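# Lay cable in cable chain and close all bars

## Task

Place the cable inside the cable chain, then shut each of the chain's bars over it.

## Robot and tools

Robot: two UR7e-type arms, left_arm and right_arm, each with a Robotiq 140 mm gripper whose fingers can fold at a hinge. All positions, orientations, velocities and targets are in the scene frame. Its origin is at table-top height, midway between the nominal bases. +z is up, +x points out over the table, and left_arm is on the +y side (image left/right does not follow arm names). Calibrated bases: left_arm (+0.051, +0.488, +0.013) m, quat_wxyz (+1.000, 0, 0, -0.012); right_arm (+0.054, -0.467, +0.013) m, quat_wxyz (+1.000, 0, 0, +0.011). Gripper frame: fingers point along its +z and close along its y. end_effector_position is the point between the closed pads. Fingertips reach about 33 mm beyond it for gaps up to 40 mm, and about 9 mm beyond it when fully open.

Row layout (used by execute_actions and move): one flat list of 20 numbers covering both arms, even if only one moves. Order: left x, y, z (metres, absolute scene-frame position of the gripper point), qw, qx, qy, qz (absolute orientation, w first), left gripper position, force_limit, speed; then the same ten for the right arm. So each row is an absolute pose for each arm, not an offset. Gripper numbers are in [-1, 1]. position: +1 is fully open (140 mm), about -0.8 is where the pads meet, and -1 closes until blocked. force_limit: -1 is about 14 N, 0 about 40 N, +1 about 58 N at slow close. speed: -1 is about 30 mm/s, 0 about 140, +1 about 250; faster closes grip harder. Both force_limit and speed start at +1. To leave a gripper alone, repeat its last three numbers; a 0 counts as a command. To hold an arm still, resend its last reported pose unchanged in every row, and keep its quaternion identical across rows.

execute_actions(actions, cameras): actions is a list of actions. Each action is up to 15 rows, one per 1/30 s step, and the last row is held for the rest of the 15 steps (0.5 s). Each target must lie within 0.6 m of the gripper's position at the start of that action, along each gripper axis, or that action is refused for both arms; a bad first action refuses the whole call. An empty list just reports state. Commanded orientation is clipped to 32 degrees from the measured one per step, and one action may fall short. Each result gives a Hand target line to continue from.

move(target, speed, blend, stop_force, zero, blocking, cameras): straight-line paths to one 20-number row or a list of up to 15 rows. Speed is 0.002 to 3.6 m/s (default 0.25), and turning is capped at twice that in rad/s. blend is a corner radius in m. Moves are capped at 10 s. stop_force is 3 to 120 N, one value for both arms; it ends an arm's path when push against its motion exceeds that level, then backs it off slightly. Don't rely on it while the gripper turns, and omit it when leaving a contact. zero (default true) re-zeroes moving arms first. blocking=false returns after 0.5 s and cannot combine with stop_force. The result ends with a move: line giving the outcome (done, off_target, moving, held, fault) and limits (paced = pose clipped, held = steps withheld). Paths don't avoid obstacles, and grippers lag and overshoot at speed. Avoid paths passing near an arm's own base.

wait(seconds 0-10): hold last commands. stop(): brake a running move. zoom_image(camera, region [x0,y0,x1,y1], max 504x504 px) on cam_head_left, cam_head_right, cam_left_wrist or cam_right_wrist (each 672x504). zero_wrist_force(arm). read_manual(section) returns licence text only. finished_scene(scene 1 or 2) ends the scene irreversibly, so call it only when the cable lies in the chain with all bars shut and it stays so unaided.

Results: object_status 0 = moving, 1 = blocked while opening, 2 = blocked while closing (grip), 3 = reached the requested position or pads met. position_measured is in counts: 3 open, about 75 = 100 mm, 139 = 60 mm, 200 = 20 mm, 230 = pads meet. To tighten a grip, raise force_limit and nudge position (-1 to -0.98). Grip near the fingertips; nearer the palm the fingers fold and may hold loosely. Fingers pushed tip-first into a surface fold easily. Wrist force/torque are in the gripper's own axes and show the force from the contact into the arm. Joint torques include arm weight. 'within noise' means the arm is at rest.

Avoid: dropping the cable or anything leaving the table; slams and hard pushes (a stiff arm pressing past a firm contact can trigger a fault stop, at about 150 N net force or when a joint hits its torque limit: wrist joints about 16.8 N m). A fault stops that arm for 10 s. Also avoid twisting stiff objects, and any gripper closing on the other arm or pressing between arms. Overheated motors (MOTOR HOT at 70 °C, brake at 85 °C) come from sustained load or stretched poses. Objects may be bumped occasionally.

Each tool is called after ">>>" as name(argument=value, ...) on one line, values as JSON.

## Session

>>> execute_actions(actions=[])

Scene clock: 0.00 s.
left_arm: end_effector_position=(+0.4078, +0.0338, +0.1617) position_measured=3 object_status=3 end_effector_quat_wxyz=(-0.501, -0.426, +0.592, -0.466) | right_arm: end_effector_position=(+0.3223, -0.2408, +0.2880) position_measured=3 object_status=3 end_effector_quat_wxyz=(+0.707, -0.281, -0.645, +0.073)
Joint positions: left_arm=[-0.626 -0.744 2.068 -4.321 -2.685 3.397] | right_arm=[-0.025 -1.059 1.484 -0.413 -1.265 0.509]
Joint velocities: within noise
Joint torques (N m): no reading
Motor temperatures (°C): left_arm=[36 34 32 43 38 33] | right_arm=[32 31 34 35 40 39]
Wrist force (N): no reading
Wrist torque (N m): no reading
Wrist force, peak (N): no reading
Hand target: left_arm +0.4078, +0.0338, +0.1617; +0.501, +0.426, -0.592, +0.466 | right_arm +0.3223, -0.2408, +0.2880; +0.707, -0.281, -0.645, +0.073
Tool commands: left_gripper/position=+1.0 left_gripper/force_limit=+1.0 left_gripper/speed=+1.0 right_gripper/position=+1.0 right_gripper/force_limit=+1.0 right_gripper/speed=+1.0

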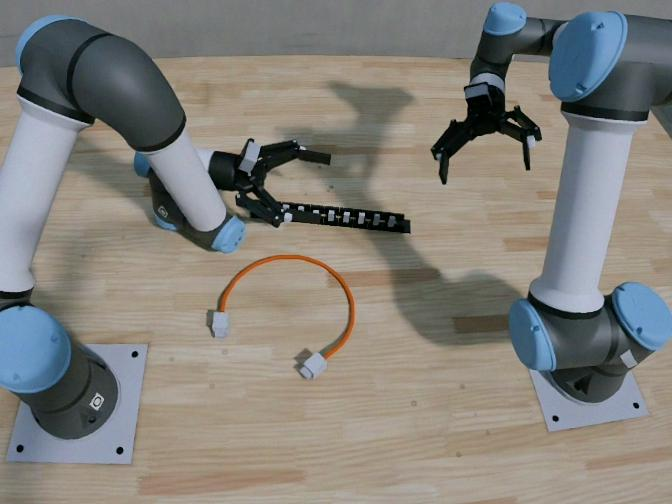

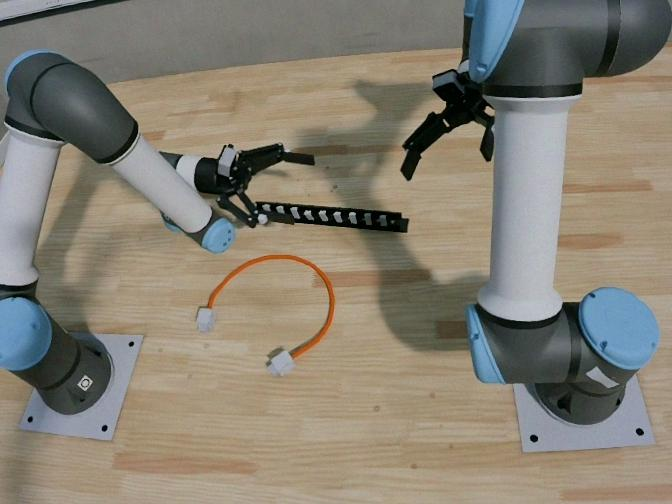

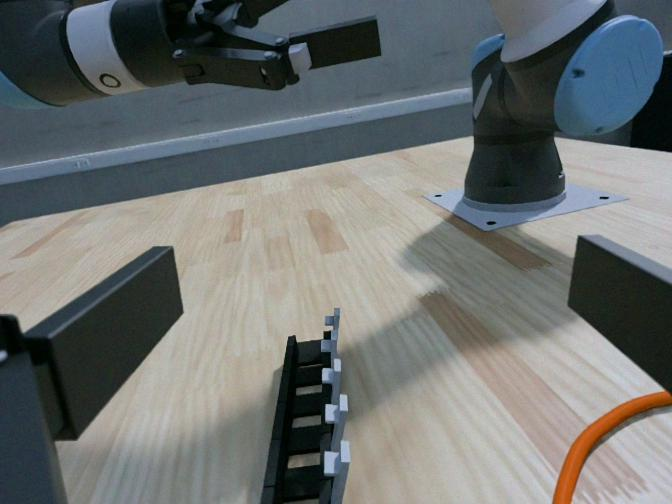

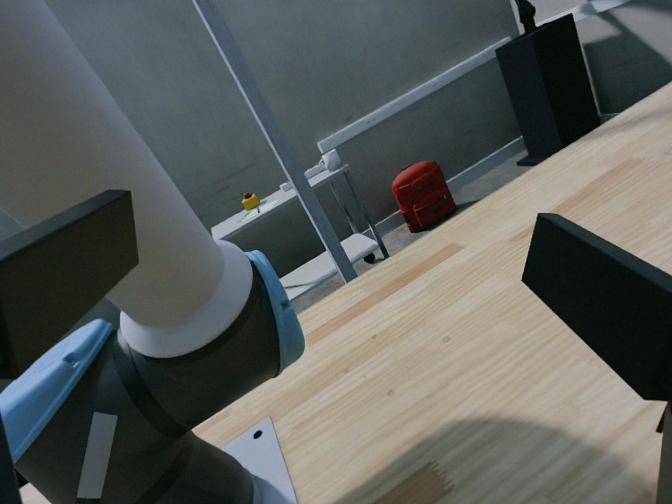

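>>> zoom_image(camera="cam_head_left", region=[230, 170, 430, 270])

>>> zoom_image(camera="cam_left_wrist", region=[220, 290, 420, 504])

>>> zoom_image(camera="cam_head_left", region=[190, 230, 390, 400])

Scaled by 2.520.

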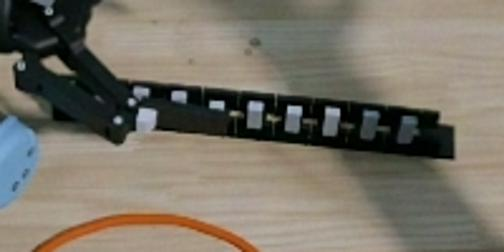

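Scaled by 2.355.

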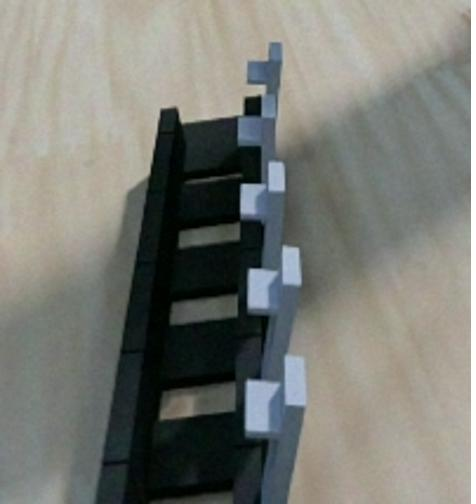

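Scaled by 2.520.

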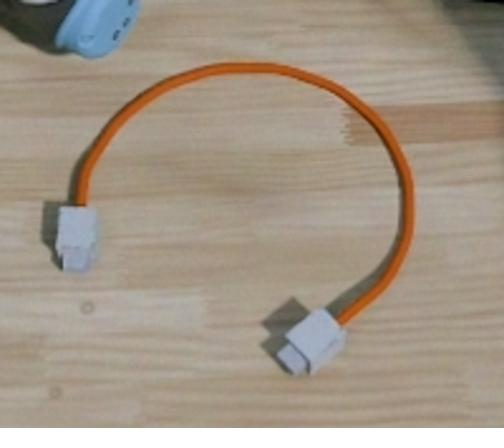

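>>> move(target=[0.40,0.12,0.32,0,0.707,-0.707,0,1,1,1,0.32,-0.35,0.32,0,0,1,0,1,1,1])

Scene clock: 31.73 s.
left_arm: end_effector_position=(+0.4000, +0.1200, +0.3200) position_measured=3 object_status=3 end_effector_quat_wxyz=(+0.000, +0.707, -0.707, +0.000) | right_arm: end_effector_position=(+0.3200, -0.3500, +0.3200) position_measured=3 object_status=3 end_effector_quat_wxyz=(+0.000, +0.000, +1.000, +0.000) end_effector_velocity=(-0.001, +0.000, -0.001) end_effector_angular_velocity=(+0.001, +0.000, +0.003)
Joint positions: left_arm=[-1.054 -1.574 1.496 -1.492 -1.571 3.635] | right_arm=[-0.084 -2.121 1.88 -1.329 -1.571 -0.061]
Joint velocities: left_arm=[within noise] | right_arm=[-0.002 -0.003 0.004 -0.001 0.001 -0.005]
Joint torques (N m): left_arm=[-10.88 -8.35 -37.73 -0.83 1.52 -2.02] | right_arm=[-10.92 -10.6 -9.95 -5.27 1.43 -1.83]
Motor temperatures (°C): left_arm=[36 34 32 43 37 33] | right_arm=[32 31 34 35 39 39]
Wrist force (N): left_arm=[0.5 -0.8 -0.2] | right_arm=[-2.1 0.5 3.9]
Wrist torque (N m): left_arm=[-0.04 0.20 -0.29] | right_arm=[0.05 0.15 -0.25]
Wrist force, peak (N): left_arm=[-0.6 -1.0 -1.4] | right_arm=[-2.4 0.5 3.8]
Hand target: left_arm +0.4000, +0.1200, +0.3200; +0.000, +0.707, -0.707, +0.000 | right_arm +0.3200, -0.3500, +0.3200; +0.000, +0.000, +1.000, +0.000
Off the commanded pose: left_arm 0.000 m, 0 deg | right_arm 0.000 m, 0 deg.
move: done

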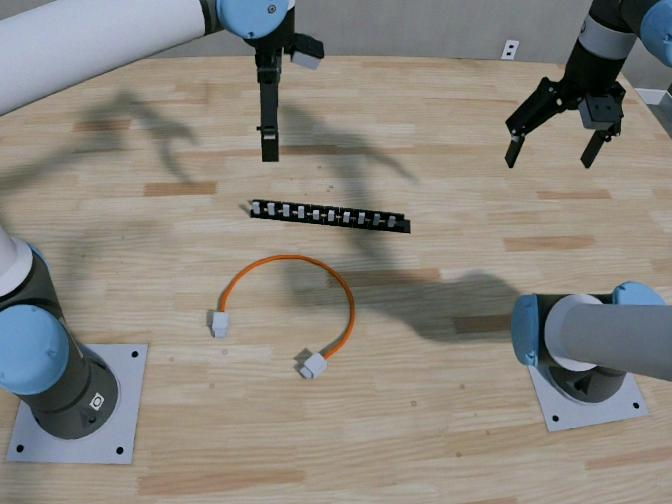

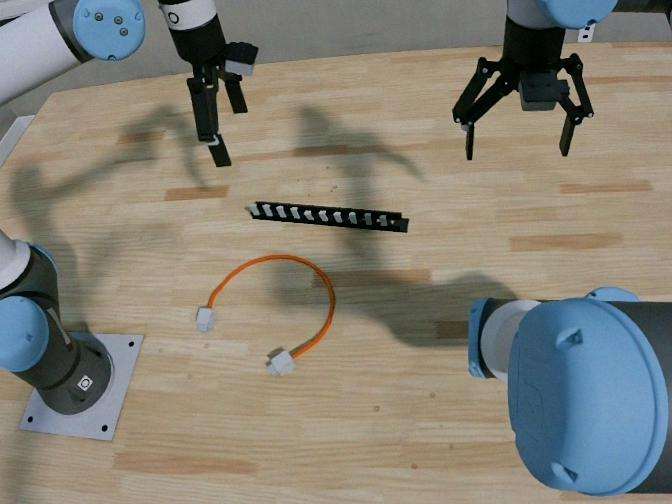

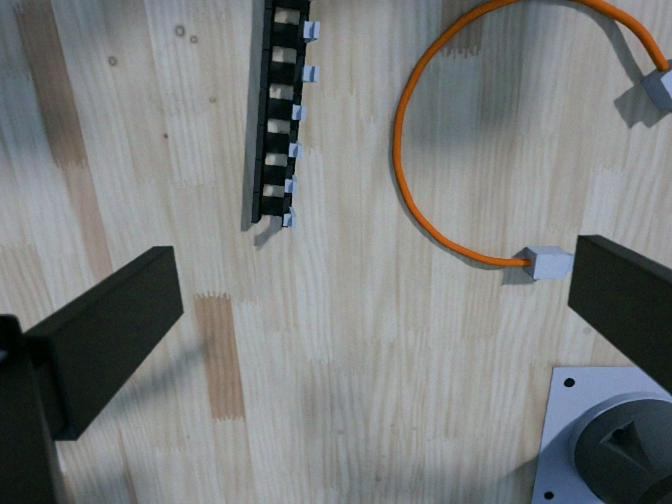

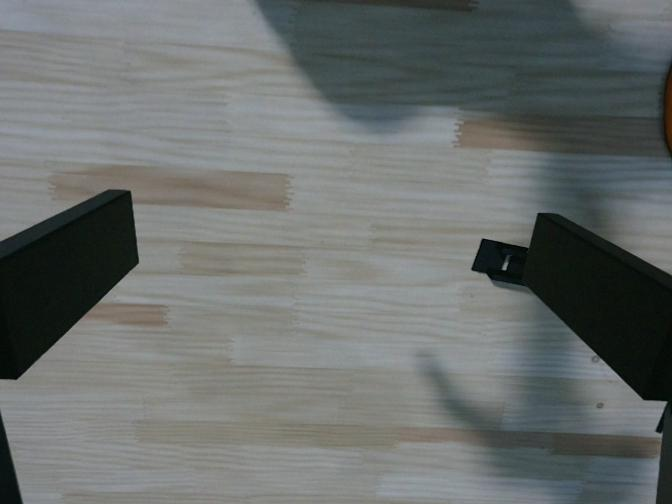

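>>> zoom_image(camera="cam_left_wrist", region=[230, 0, 350, 120])

>>> zoom_image(camera="cam_left_wrist", region=[230, 110, 350, 230])

>>> zoom_image(camera="cam_head_left", region=[240, 180, 420, 250])

Scaled by 4.200.

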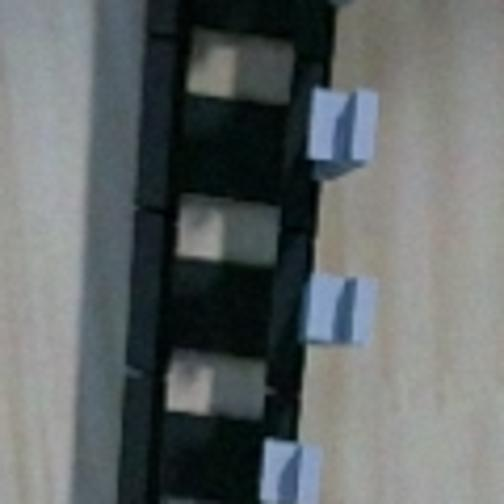

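Scaled by 4.200.

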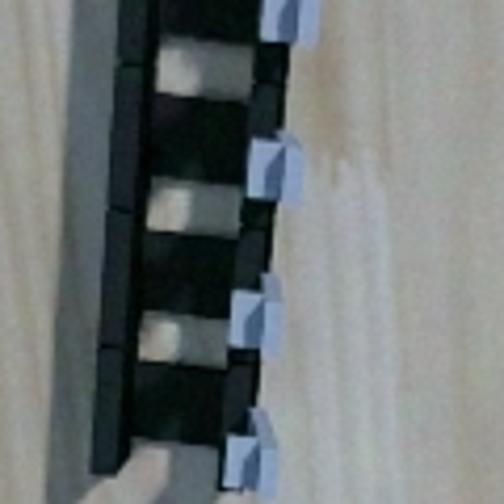

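Scaled by 2.800.

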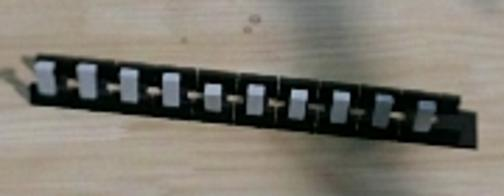

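>>> move(target=[0.20,0.25,0.25,0,1,0,0,1,1,1,0.20,-0.05,0.28,0,0.383,0.924,0,1,1,1])

Scene clock: 62.77 s.
left_arm: end_effector_position=(+0.2000, +0.2500, +0.2500) position_measured=3 object_status=3 end_effector_quat_wxyz=(+0.000, +1.000, +0.000, +0.000) | right_arm: end_effector_position=(+0.2000, -0.0500, +0.2800) position_measured=3 object_status=3 end_effector_quat_wxyz=(+0.000, +0.383, +0.924, +0.000)
Joint positions: left_arm=[-1.482 -2.18 2.084 -1.475 -1.571 1.637] | right_arm=[0.905 -1.738 1.746 -1.579 -1.571 1.714]
Joint velocities: within noise
Joint torques (N m): left_arm=[-12.28 -9.34 -9.17 -1.22 1.45 -2.17] | right_arm=[11.29 -10.64 -42.29 -5.06 -0.86 1.53]
Motor temperatures (°C): left_arm=[36 34 32 42 37 33] | right_arm=[32 31 34 35 39 39]
Wrist force (N): left_arm=[0.6 -0.8 -0.2] | right_arm=[-2.1 0.7 3.7]
Wrist torque (N m): left_arm=[-0.06 0.19 -0.30] | right_arm=[0.12 0.11 -0.26]
Wrist force, peak (N): left_arm=[0.7 -1.4 -0.3] | right_arm=[-2.7 0.1 5.6]
Hand target: left_arm +0.2000, +0.2500, +0.2500; +0.000, +1.000, +0.000, +0.000 | right_arm +0.2000, -0.0500, +0.2800; +0.000, +0.383, +0.924, +0.000
Off the commanded pose: left_arm 0.000 m, 0 deg | right_arm 0.000 m, 0 deg.
move: done

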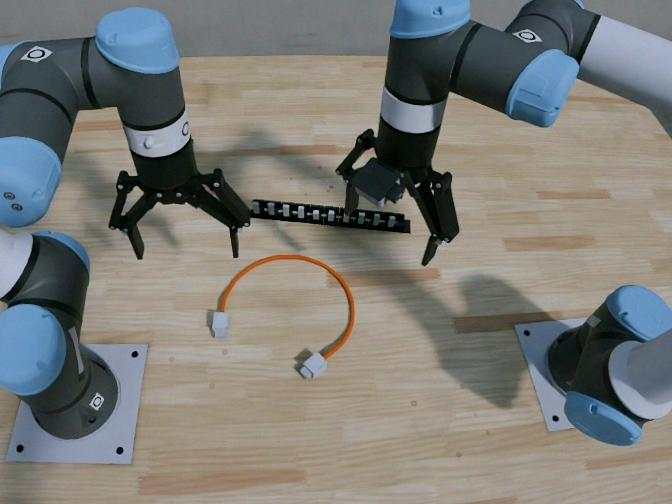

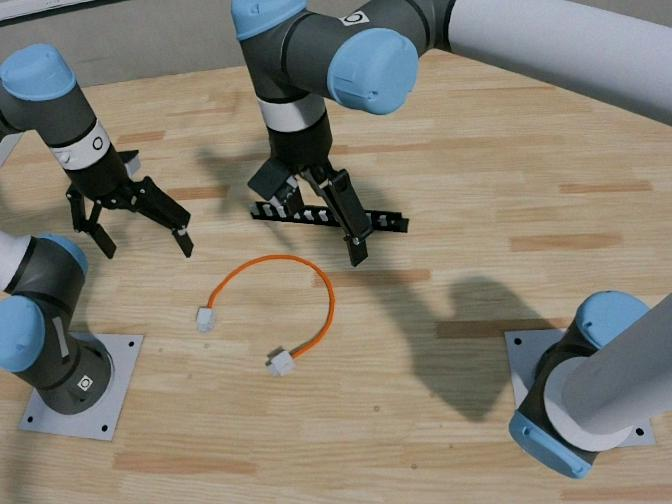

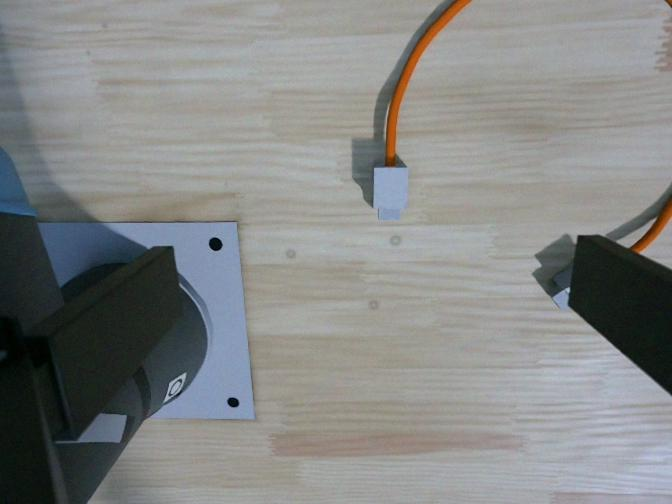

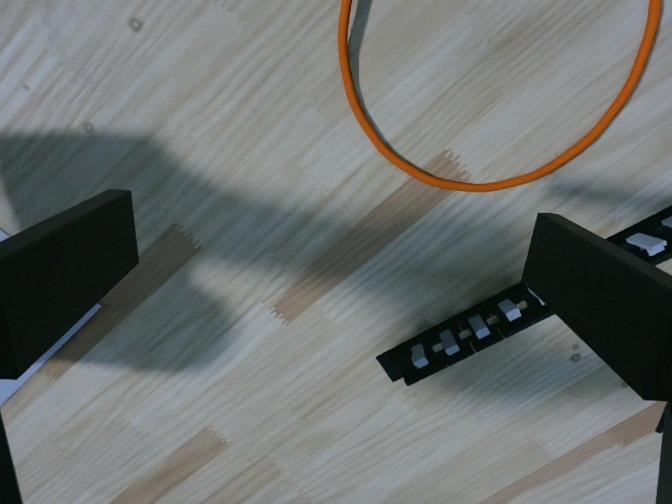

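>>> move(target=[0.193,0.213,0.15,0,1,0,0,-0.08,-1,0,0.107,0.044,0.15,0,0.383,0.924,0,-0.08,-1,0])

Scene clock: 87.73 s.
left_arm: end_effector_position=(+0.1930, +0.2131, +0.1501) position_measured=139 object_status=3 end_effector_quat_wxyz=(+0.000, +1.000, +0.000, +0.000) | right_arm: end_effector_position=(+0.1071, +0.0439, +0.1501) position_measured=139 object_status=3 end_effector_quat_wxyz=(+0.000, +0.383, +0.924, +0.000)
Joint positions: left_arm=[-1.516 -2.069 2.293 -1.795 -1.571 1.603] | right_arm=[1.182 -1.502 1.861 -1.93 -1.571 1.991]
Joint velocities: within noise
Joint torques (N m): left_arm=[2.59 6.7 -8.86 -6.06 -1.03 -1.22] | right_arm=[8.12 -19.43 -41.2 -5.19 -0.69 1.47]
Motor temperatures (°C): left_arm=[36 34 32 42 37 33] | right_arm=[32 31 34 35 39 39]
Wrist force (N): left_arm=[0.2 -0.9 -0.2] | right_arm=[-2.2 0.5 3.8]
Wrist torque (N m): left_arm=[-0.05 0.25 -0.30] | right_arm=[0.07 0.15 -0.24]
Wrist force, peak (N): left_arm=[-0.2 -1.0 4.0] | right_arm=[-1.3 0.3 4.7]
Hand target: left_arm +0.1930, +0.2130, +0.1500; +0.000, +1.000, +0.000, +0.000 | right_arm +0.1070, +0.0440, +0.1500; +0.000, +0.383, +0.924, +0.000
Off the commanded pose: left_arm 0.000 m, 0 deg | right_arm 0.000 m, 0 deg.
move: done

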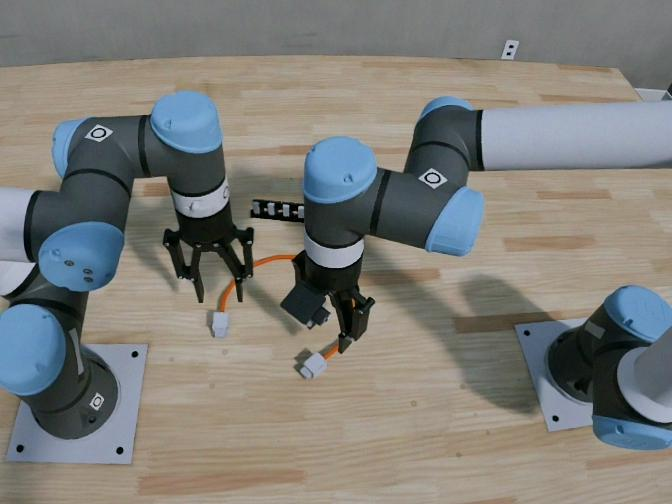

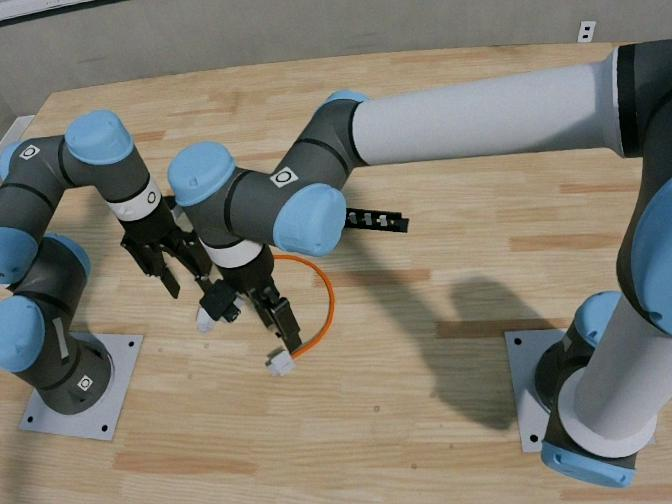

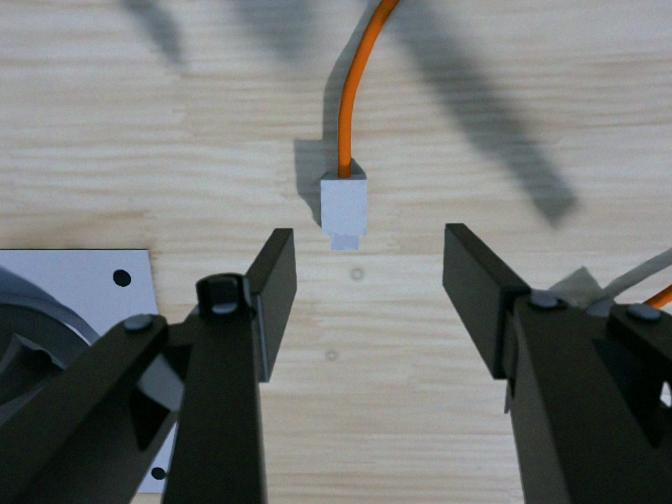

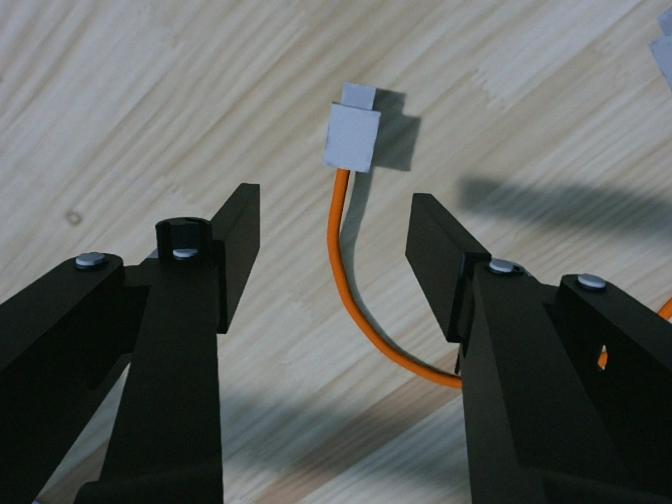

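>>> move(target=[[0.197,0.221,0.09,0,1,0,0,-0.08,-1,0,0.100,0.064,0.09,0,0.4384,0.8988,0,-0.08,-1,0]])

Scene clock: 101.43 s.
left_arm: end_effector_position=(+0.1970, +0.2210, +0.0901) position_measured=139 object_status=3 end_effector_quat_wxyz=(+0.000, +1.000, +0.000, +0.000) | right_arm: end_effector_position=(+0.1000, +0.0640, +0.0901) position_measured=139 object_status=3 end_effector_quat_wxyz=(+0.000, +0.438, +0.899, +0.000)
Joint positions: left_arm=[-1.5 -2.024 2.433 -1.98 -1.571 1.618] | right_arm=[1.209 -1.394 1.907 -2.083 -1.571 2.139]
Joint velocities: within noise
Joint torques (N m): left_arm=[11.88 7.91 -7.78 -6.12 -1.17 1.6] | right_arm=[9.42 -22.67 -8.13 -4.73 -0.75 1.66]
Motor temperatures (°C): left_arm=[36 34 32 42 37 33] | right_arm=[32 31 34 35 39 39]
Wrist force (N): left_arm=[0.1 -1.0 -0.5] | right_arm=[-2.3 0.5 3.9]
Wrist torque (N m): left_arm=[-0.08 0.28 -0.30] | right_arm=[0.05 0.19 -0.22]
Wrist force, peak (N): left_arm=[0.3 -1.1 -1.3] | right_arm=[-2.0 0.6 4.9]
Hand target: left_arm +0.1970, +0.2210, +0.0900; +0.000, +1.000, +0.000, +0.000 | right_arm +0.1000, +0.0640, +0.0900; +0.000, +0.438, +0.899, +0.000
Off the commanded pose: left_arm 0.000 m, 0 deg | right_arm 0.000 m, 0 deg.
move: done

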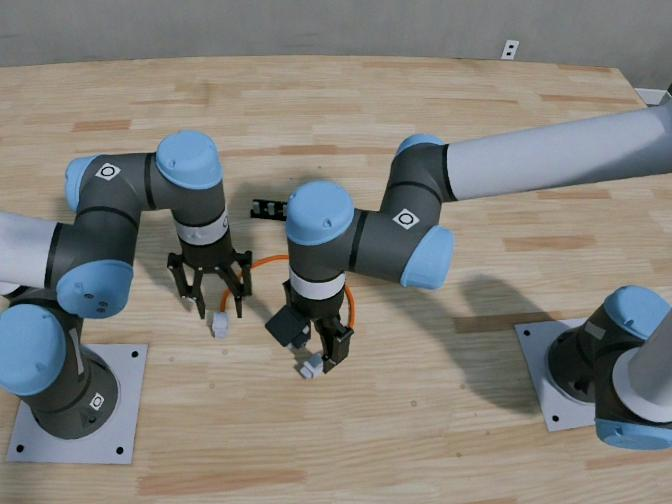

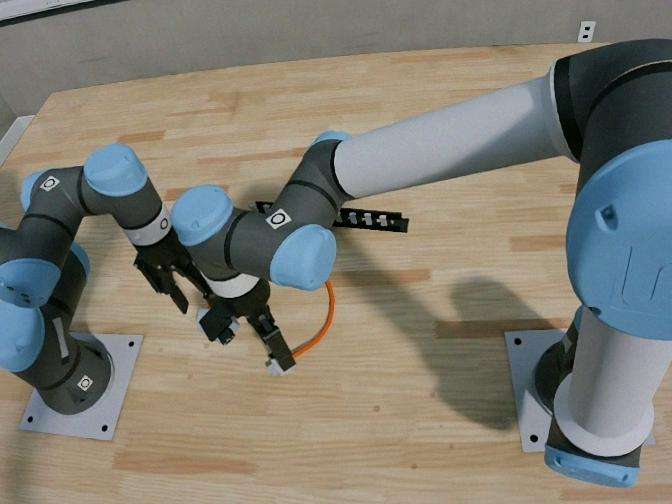

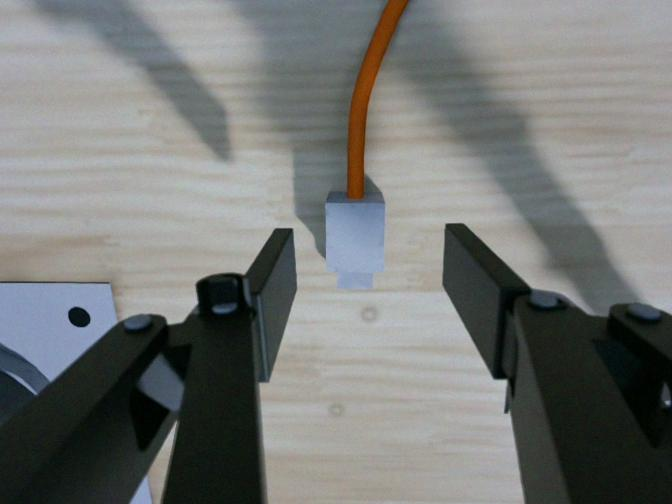

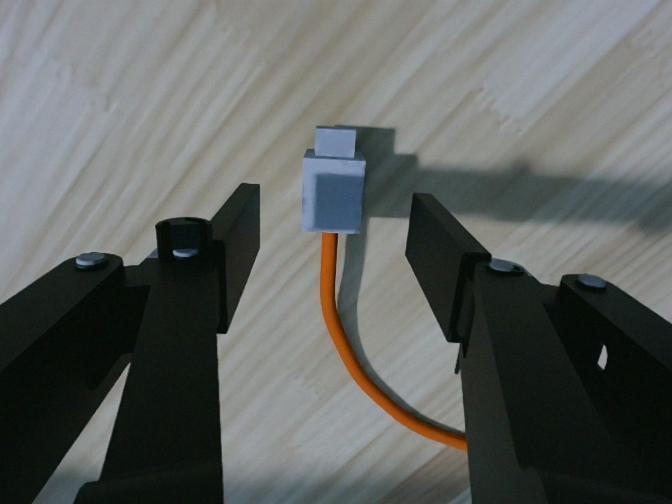

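>>> move(target=[[0.198,0.2245,0.041,0,1,0,0,-0.08,-1,0,0.099,0.065,0.041,0,0.4384,0.8988,0,-0.08,-1,0],[0.198,0.2245,0.041,0,1,0,0,-1,-0.3,-1,0.099,0.065,0.041,0,0.4384,0.8988,0,-1,-0.3,-1]], speed=0.15)

>>> wait(seconds=1)

Scene clock: 109.13 s.
left_arm: end_effector_position=(+0.1980, +0.2245, +0.0410) position_measured=189 object_status=0 end_effector_quat_wxyz=(+0.000, +1.000, +0.000, +0.000) | right_arm: end_effector_position=(+0.0990, +0.0650, +0.0410) position_measured=189 object_status=0 end_effector_quat_wxyz=(+0.000, +0.438, +0.899, +0.000)
Joint positions: left_arm=[-1.496 -1.943 2.535 -2.163 -1.571 1.623] | right_arm=[1.211 -1.325 1.968 -2.214 -1.571 2.142]
Joint velocities: within noise
Joint torques (N m): left_arm=[11.46 5.71 -6.52 -4.1 -1.17 1.2] | right_arm=[9.03 -21.91 -6.83 -3.7 0.8 1.45]
Motor temperatures (°C): left_arm=[36 34 32 42 37 33] | right_arm=[32 31 34 35 39 39]
Wrist force (N): left_arm=[-0.2 -2.4 -8.2] | right_arm=[-3.4 -1.1 -5.1]
Wrist torque (N m): left_arm=[-0.19 0.27 -0.28] | right_arm=[0.02 0.22 -0.22]
Wrist force, peak (N): left_arm=[-0.1 -2.1 -8.8] | right_arm=[-3.3 -1.1 -5.5]
Hand target: left_arm +0.1980, +0.2245, +0.0410; +0.000, +1.000, +0.000, +0.000 | right_arm +0.0990, +0.0650, +0.0410; +0.000, +0.438, +0.899, +0.000
Off the commanded pose: left_arm 0.000 m, 0 deg | right_arm 0.000 m, 0 deg.
move: done

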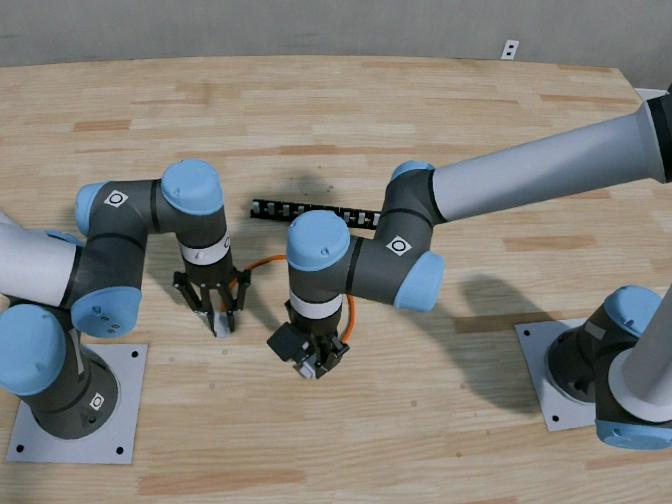

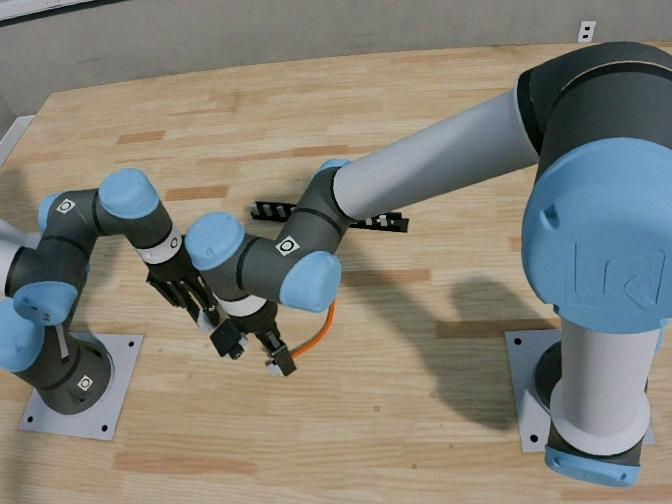

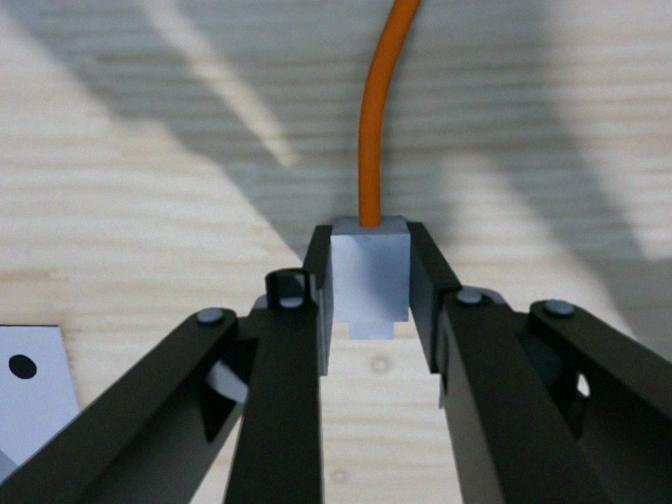

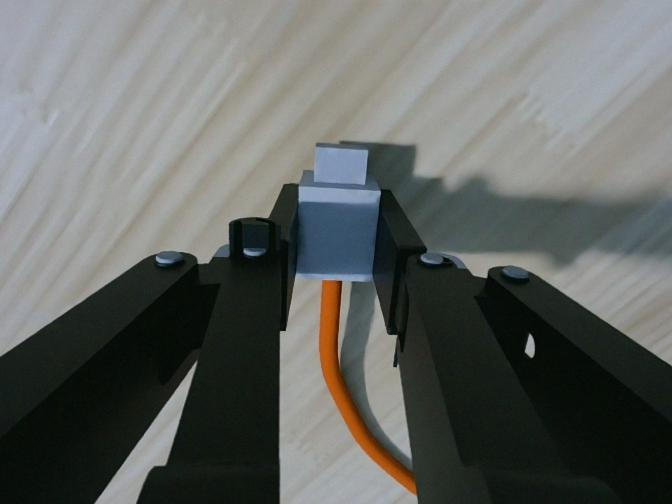

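Scene clock: 110.13 s.
left_arm: end_effector_position=(+0.1980, +0.2245, +0.0410) position_measured=189 object_status=2 end_effector_quat_wxyz=(+0.000, +1.000, +0.000, +0.000) | right_arm: end_effector_position=(+0.0990, +0.0650, +0.0410) position_measured=189 object_status=2 end_effector_quat_wxyz=(+0.000, +0.438, +0.899, +0.000)
Joint positions: left_arm=[-1.496 -1.943 2.535 -2.163 -1.571 1.623] | right_arm=[1.211 -1.325 1.968 -2.214 -1.571 2.142]
Joint velocities: within noise
Joint torques (N m): left_arm=[11.79 5.2 -8.83 -1 -1.12 1.52] | right_arm=[7.08 -23.41 -7.86 -0.83 0.94 1.28]
Motor temperatures (°C): left_arm=[36 34 32 42 37 33] | right_arm=[32 31 34 35 39 39]
Wrist force (N): left_arm=[0.0 -2.2 -7.7] | right_arm=[-3.3 -1.0 -4.6]
Wrist torque (N m): left_arm=[-0.13 0.24 -0.29] | right_arm=[-0.01 0.20 -0.21]
Wrist force, peak (N): left_arm=[0.0 -2.2 -8.3] | right_arm=[-3.2 -0.9 -5.1]
Hand target: left_arm +0.1980, +0.2245, +0.0410; +0.000, +1.000, +0.000, +0.000 | right_arm +0.0990, +0.0650, +0.0410; +0.000, +0.438, +0.899, +0.000
Tool commands: left_gripper/position=-1.0 left_gripper/force_limit=-0.3 left_gripper/speed=-1.0 right_gripper/position=-1.0 right_gripper/force_limit=-0.3 right_gripper/speed=-1.0
Off the commanded pose: left_arm 0.000 m, 0 deg | right_arm 0.000 m, 0 deg.
wait: 1.00 s; at rest by 0.17 s

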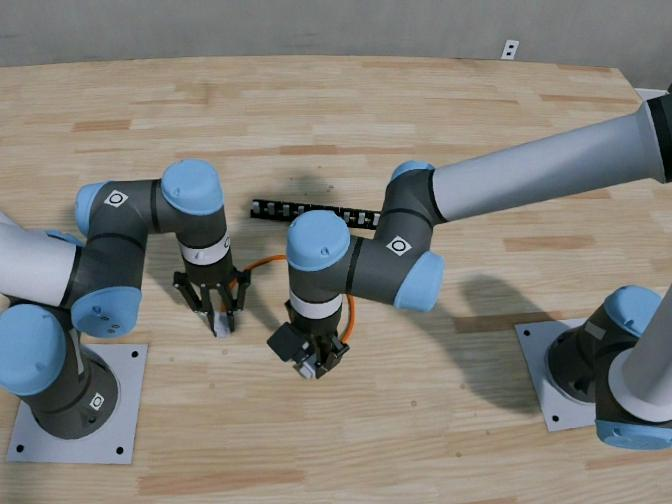

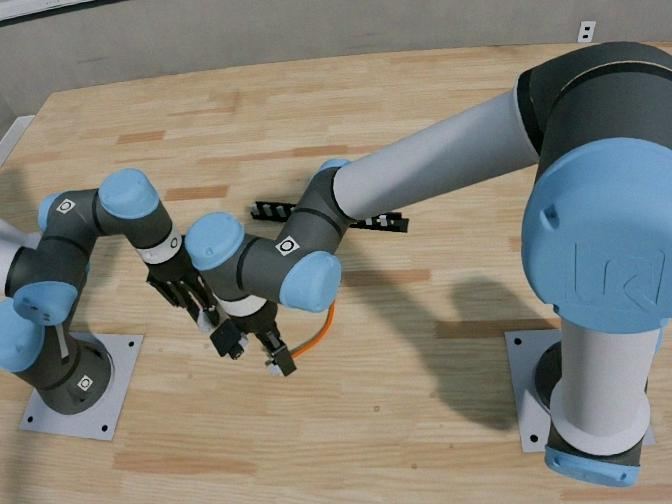

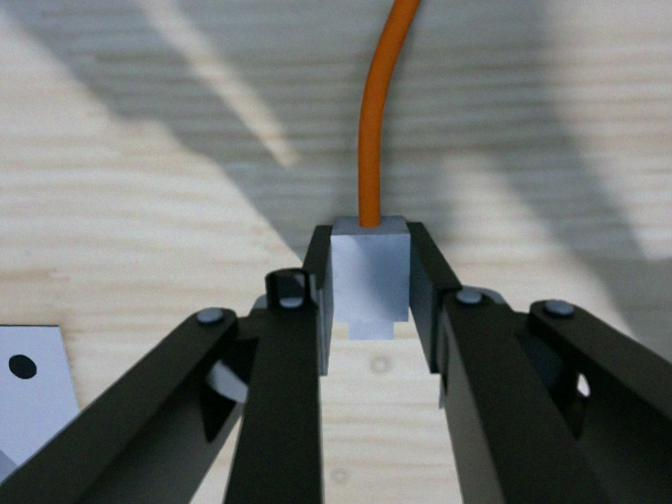

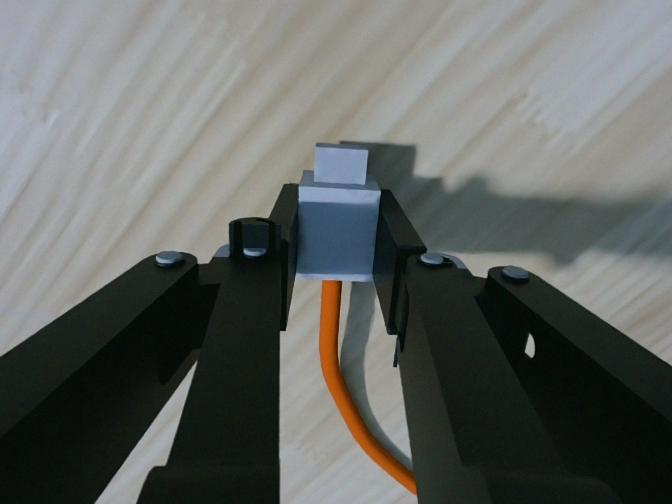

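>>> move(target=[[0.198,0.2245,0.14,0,1,0,0,-1,-0.3,-1,0.099,0.065,0.14,0,0.4384,0.8988,0,-1,-0.3,-1],[0.34,0.25,0.15,0,0.914,-0.407,0,-1,-0.3,-1,0.27,-0.12,0.15,0,-0.139,0.990,0,-1,-0.3,-1],[0.482,0.270,0.15,0,0.669,-0.743,0,-1,-0.3,-1,0.430,-0.21,0.15,0,-0.669,0.743,0,-1,-0.3,-1]], blend=[0.02,0.04,0], speed=[0.12,0.22,0.22])

Scene clock: 135.13 s.
left_arm: end_effector_position=(+0.4820, +0.2700, +0.1500) position_measured=189 object_status=2 end_effector_quat_wxyz=(+0.000, +0.669, -0.743, +0.000) | right_arm: end_effector_position=(+0.4300, -0.2100, +0.1500) position_measured=189 object_status=2 end_effector_quat_wxyz=(+0.000, -0.669, +0.743, +0.000)
Joint positions: left_arm=[-0.724 -1.576 1.939 -1.933 -1.571 4.07] | right_arm=[0.28 -1.645 2.004 -1.93 -1.571 -1.163]
Joint velocities: within noise
Joint torques (N m): left_arm=[10.06 -7.78 -35.78 -1.23 -1.85 1.54] | right_arm=[-9.96 -12.38 -40.16 -0.8 0.81 -2.15]
Motor temperatures (°C): left_arm=[36 34 32 42 37 33] | right_arm=[32 31 34 35 39 39]
Wrist force (N): left_arm=[-1.0 -0.9 -0.4] | right_arm=[-1.0 0.1 4.1]
Wrist torque (N m): left_arm=[-0.03 0.20 -0.36] | right_arm=[-0.02 0.18 -0.15]
Wrist force, peak (N): left_arm=[0.0 -2.5 -7.8] | right_arm=[-3.1 -0.3 6.6]
Hand target: left_arm +0.4820, +0.2700, +0.1500; +0.000, -0.669, +0.743, +0.000 | right_arm +0.4300, -0.2100, +0.1500; +0.000, -0.669, +0.743, +0.000
Off the commanded pose: left_arm 0.000 m, 0 deg | right_arm 0.000 m, 0 deg.
move: done

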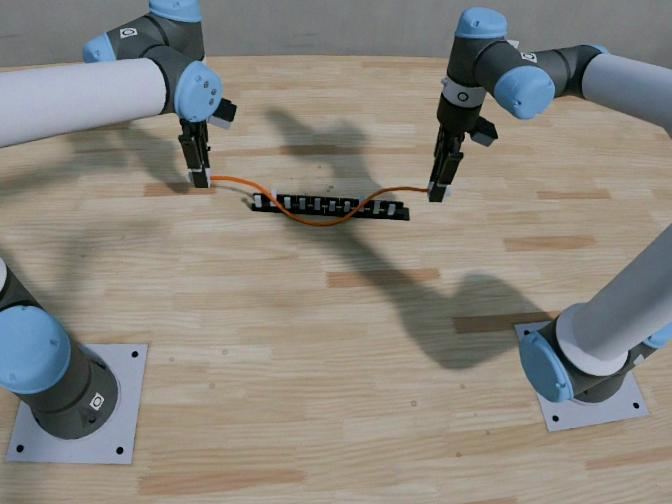

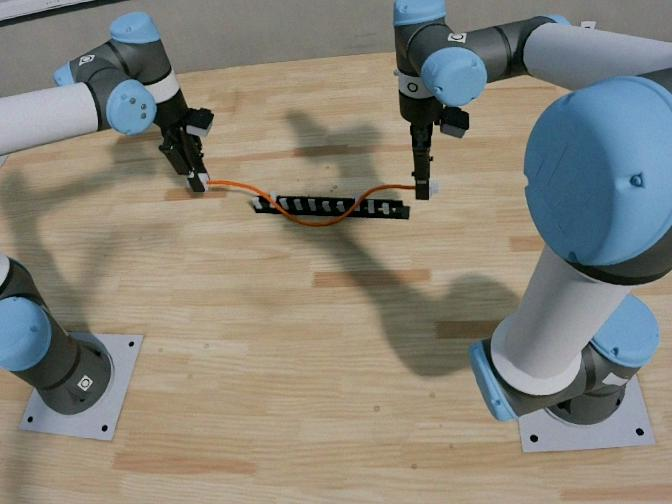

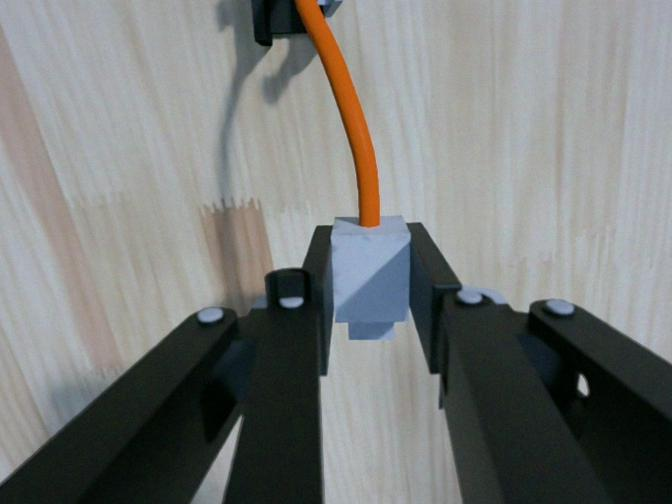

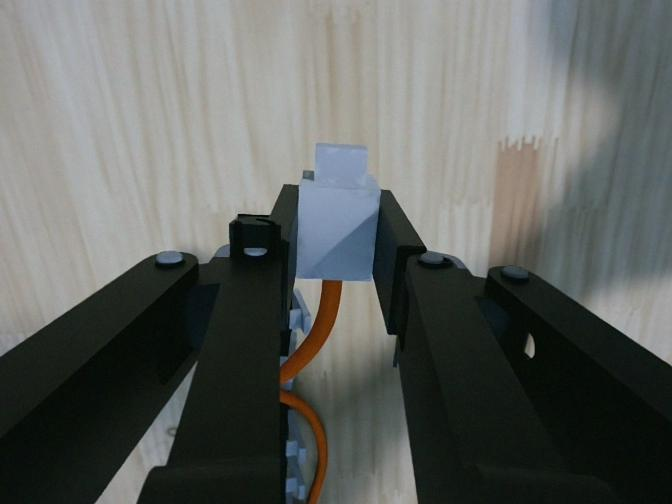

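>>> move(target=[0.515,0.275,0.20,0,0.669,-0.743,0,-1,-0.3,-1,0.46,-0.265,0.20,0,-0.669,0.743,0,-1,-0.3,-1], speed=0.15)

>>> zoom_image(camera="cam_head_left", region=[180, 120, 480, 270])

Scene clock: 151.20 s.
left_arm: end_effector_position=(+0.5149, +0.2750, +0.1999) position_measured=189 object_status=2 end_effector_quat_wxyz=(+0.000, +0.669, -0.743, +0.000) | right_arm: end_effector_position=(+0.4599, -0.2649, +0.1999) position_measured=189 object_status=2 end_effector_quat_wxyz=(+0.000, -0.669, +0.743, +0.000)
Joint positions: left_arm=[-0.671 -1.545 1.774 -1.8 -1.571 4.123] | right_arm=[0.141 -1.686 1.908 -1.793 -1.571 -1.302]
Joint velocities: within noise
Joint torques (N m): left_arm=[12.81 -11.26 -38.69 -1.41 -1.16 1.54] | right_arm=[-9.44 -35.36 -44.24 -0.77 0.81 -1.66]
Motor temperatures (°C): left_arm=[36 34 32 42 37 33] | right_arm=[32 31 34 35 39 39]
Wrist force (N): left_arm=[0.3 -0.7 0.5] | right_arm=[-2.2 0.4 4.9]
Wrist torque (N m): left_arm=[-0.01 0.19 -0.32] | right_arm=[0.03 0.20 -0.21]
Wrist force, peak (N): left_arm=[-1.3 -1.2 -1.1] | right_arm=[-2.2 0.3 5.6]
Hand target: left_arm +0.5150, +0.2750, +0.2000; +0.000, -0.669, +0.743, +0.000 | right_arm +0.4600, -0.2650, +0.2000; +0.000, -0.669, +0.743, +0.000
Off the commanded pose: left_arm 0.000 m, 0 deg | right_arm 0.000 m, 0 deg.
move: done

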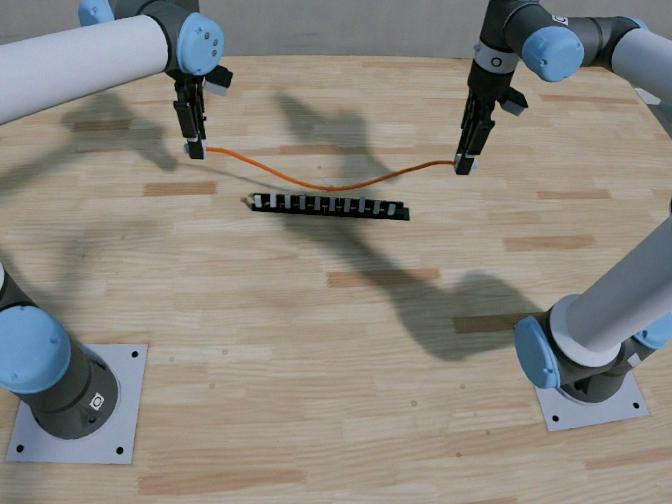

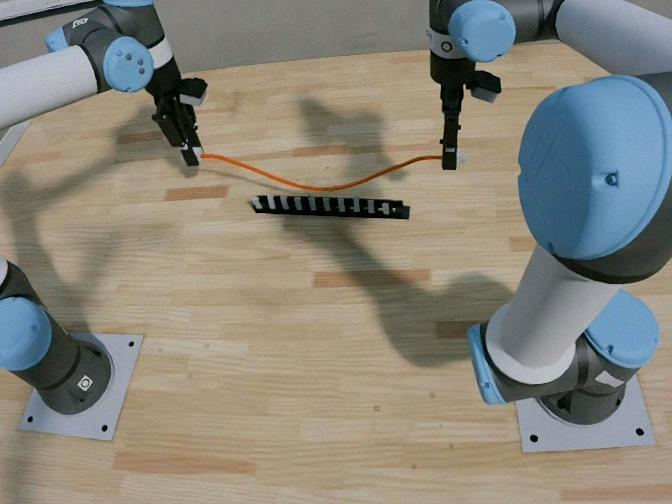

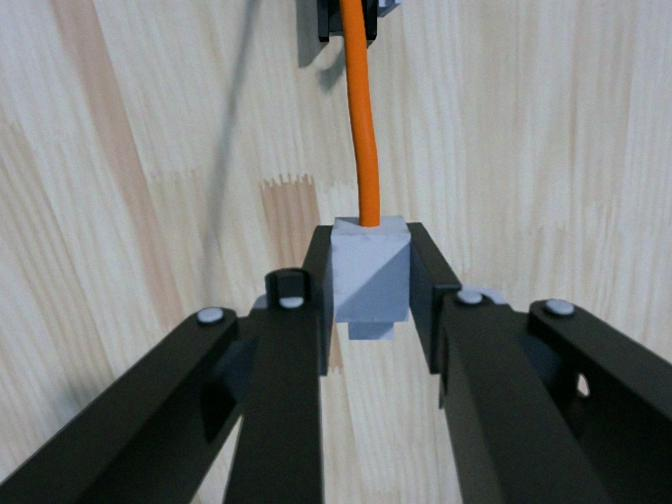

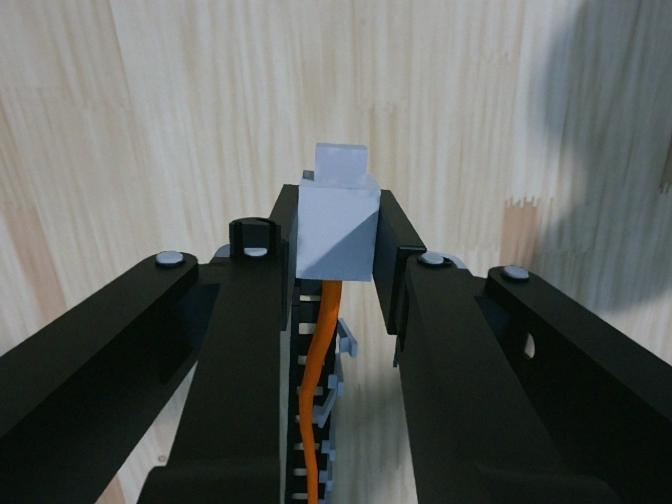

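Scaled by 1.680.

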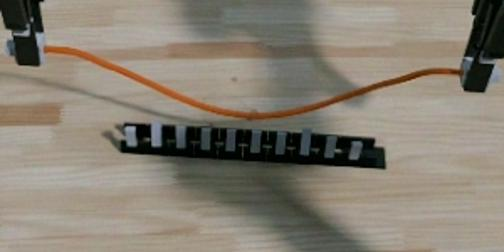

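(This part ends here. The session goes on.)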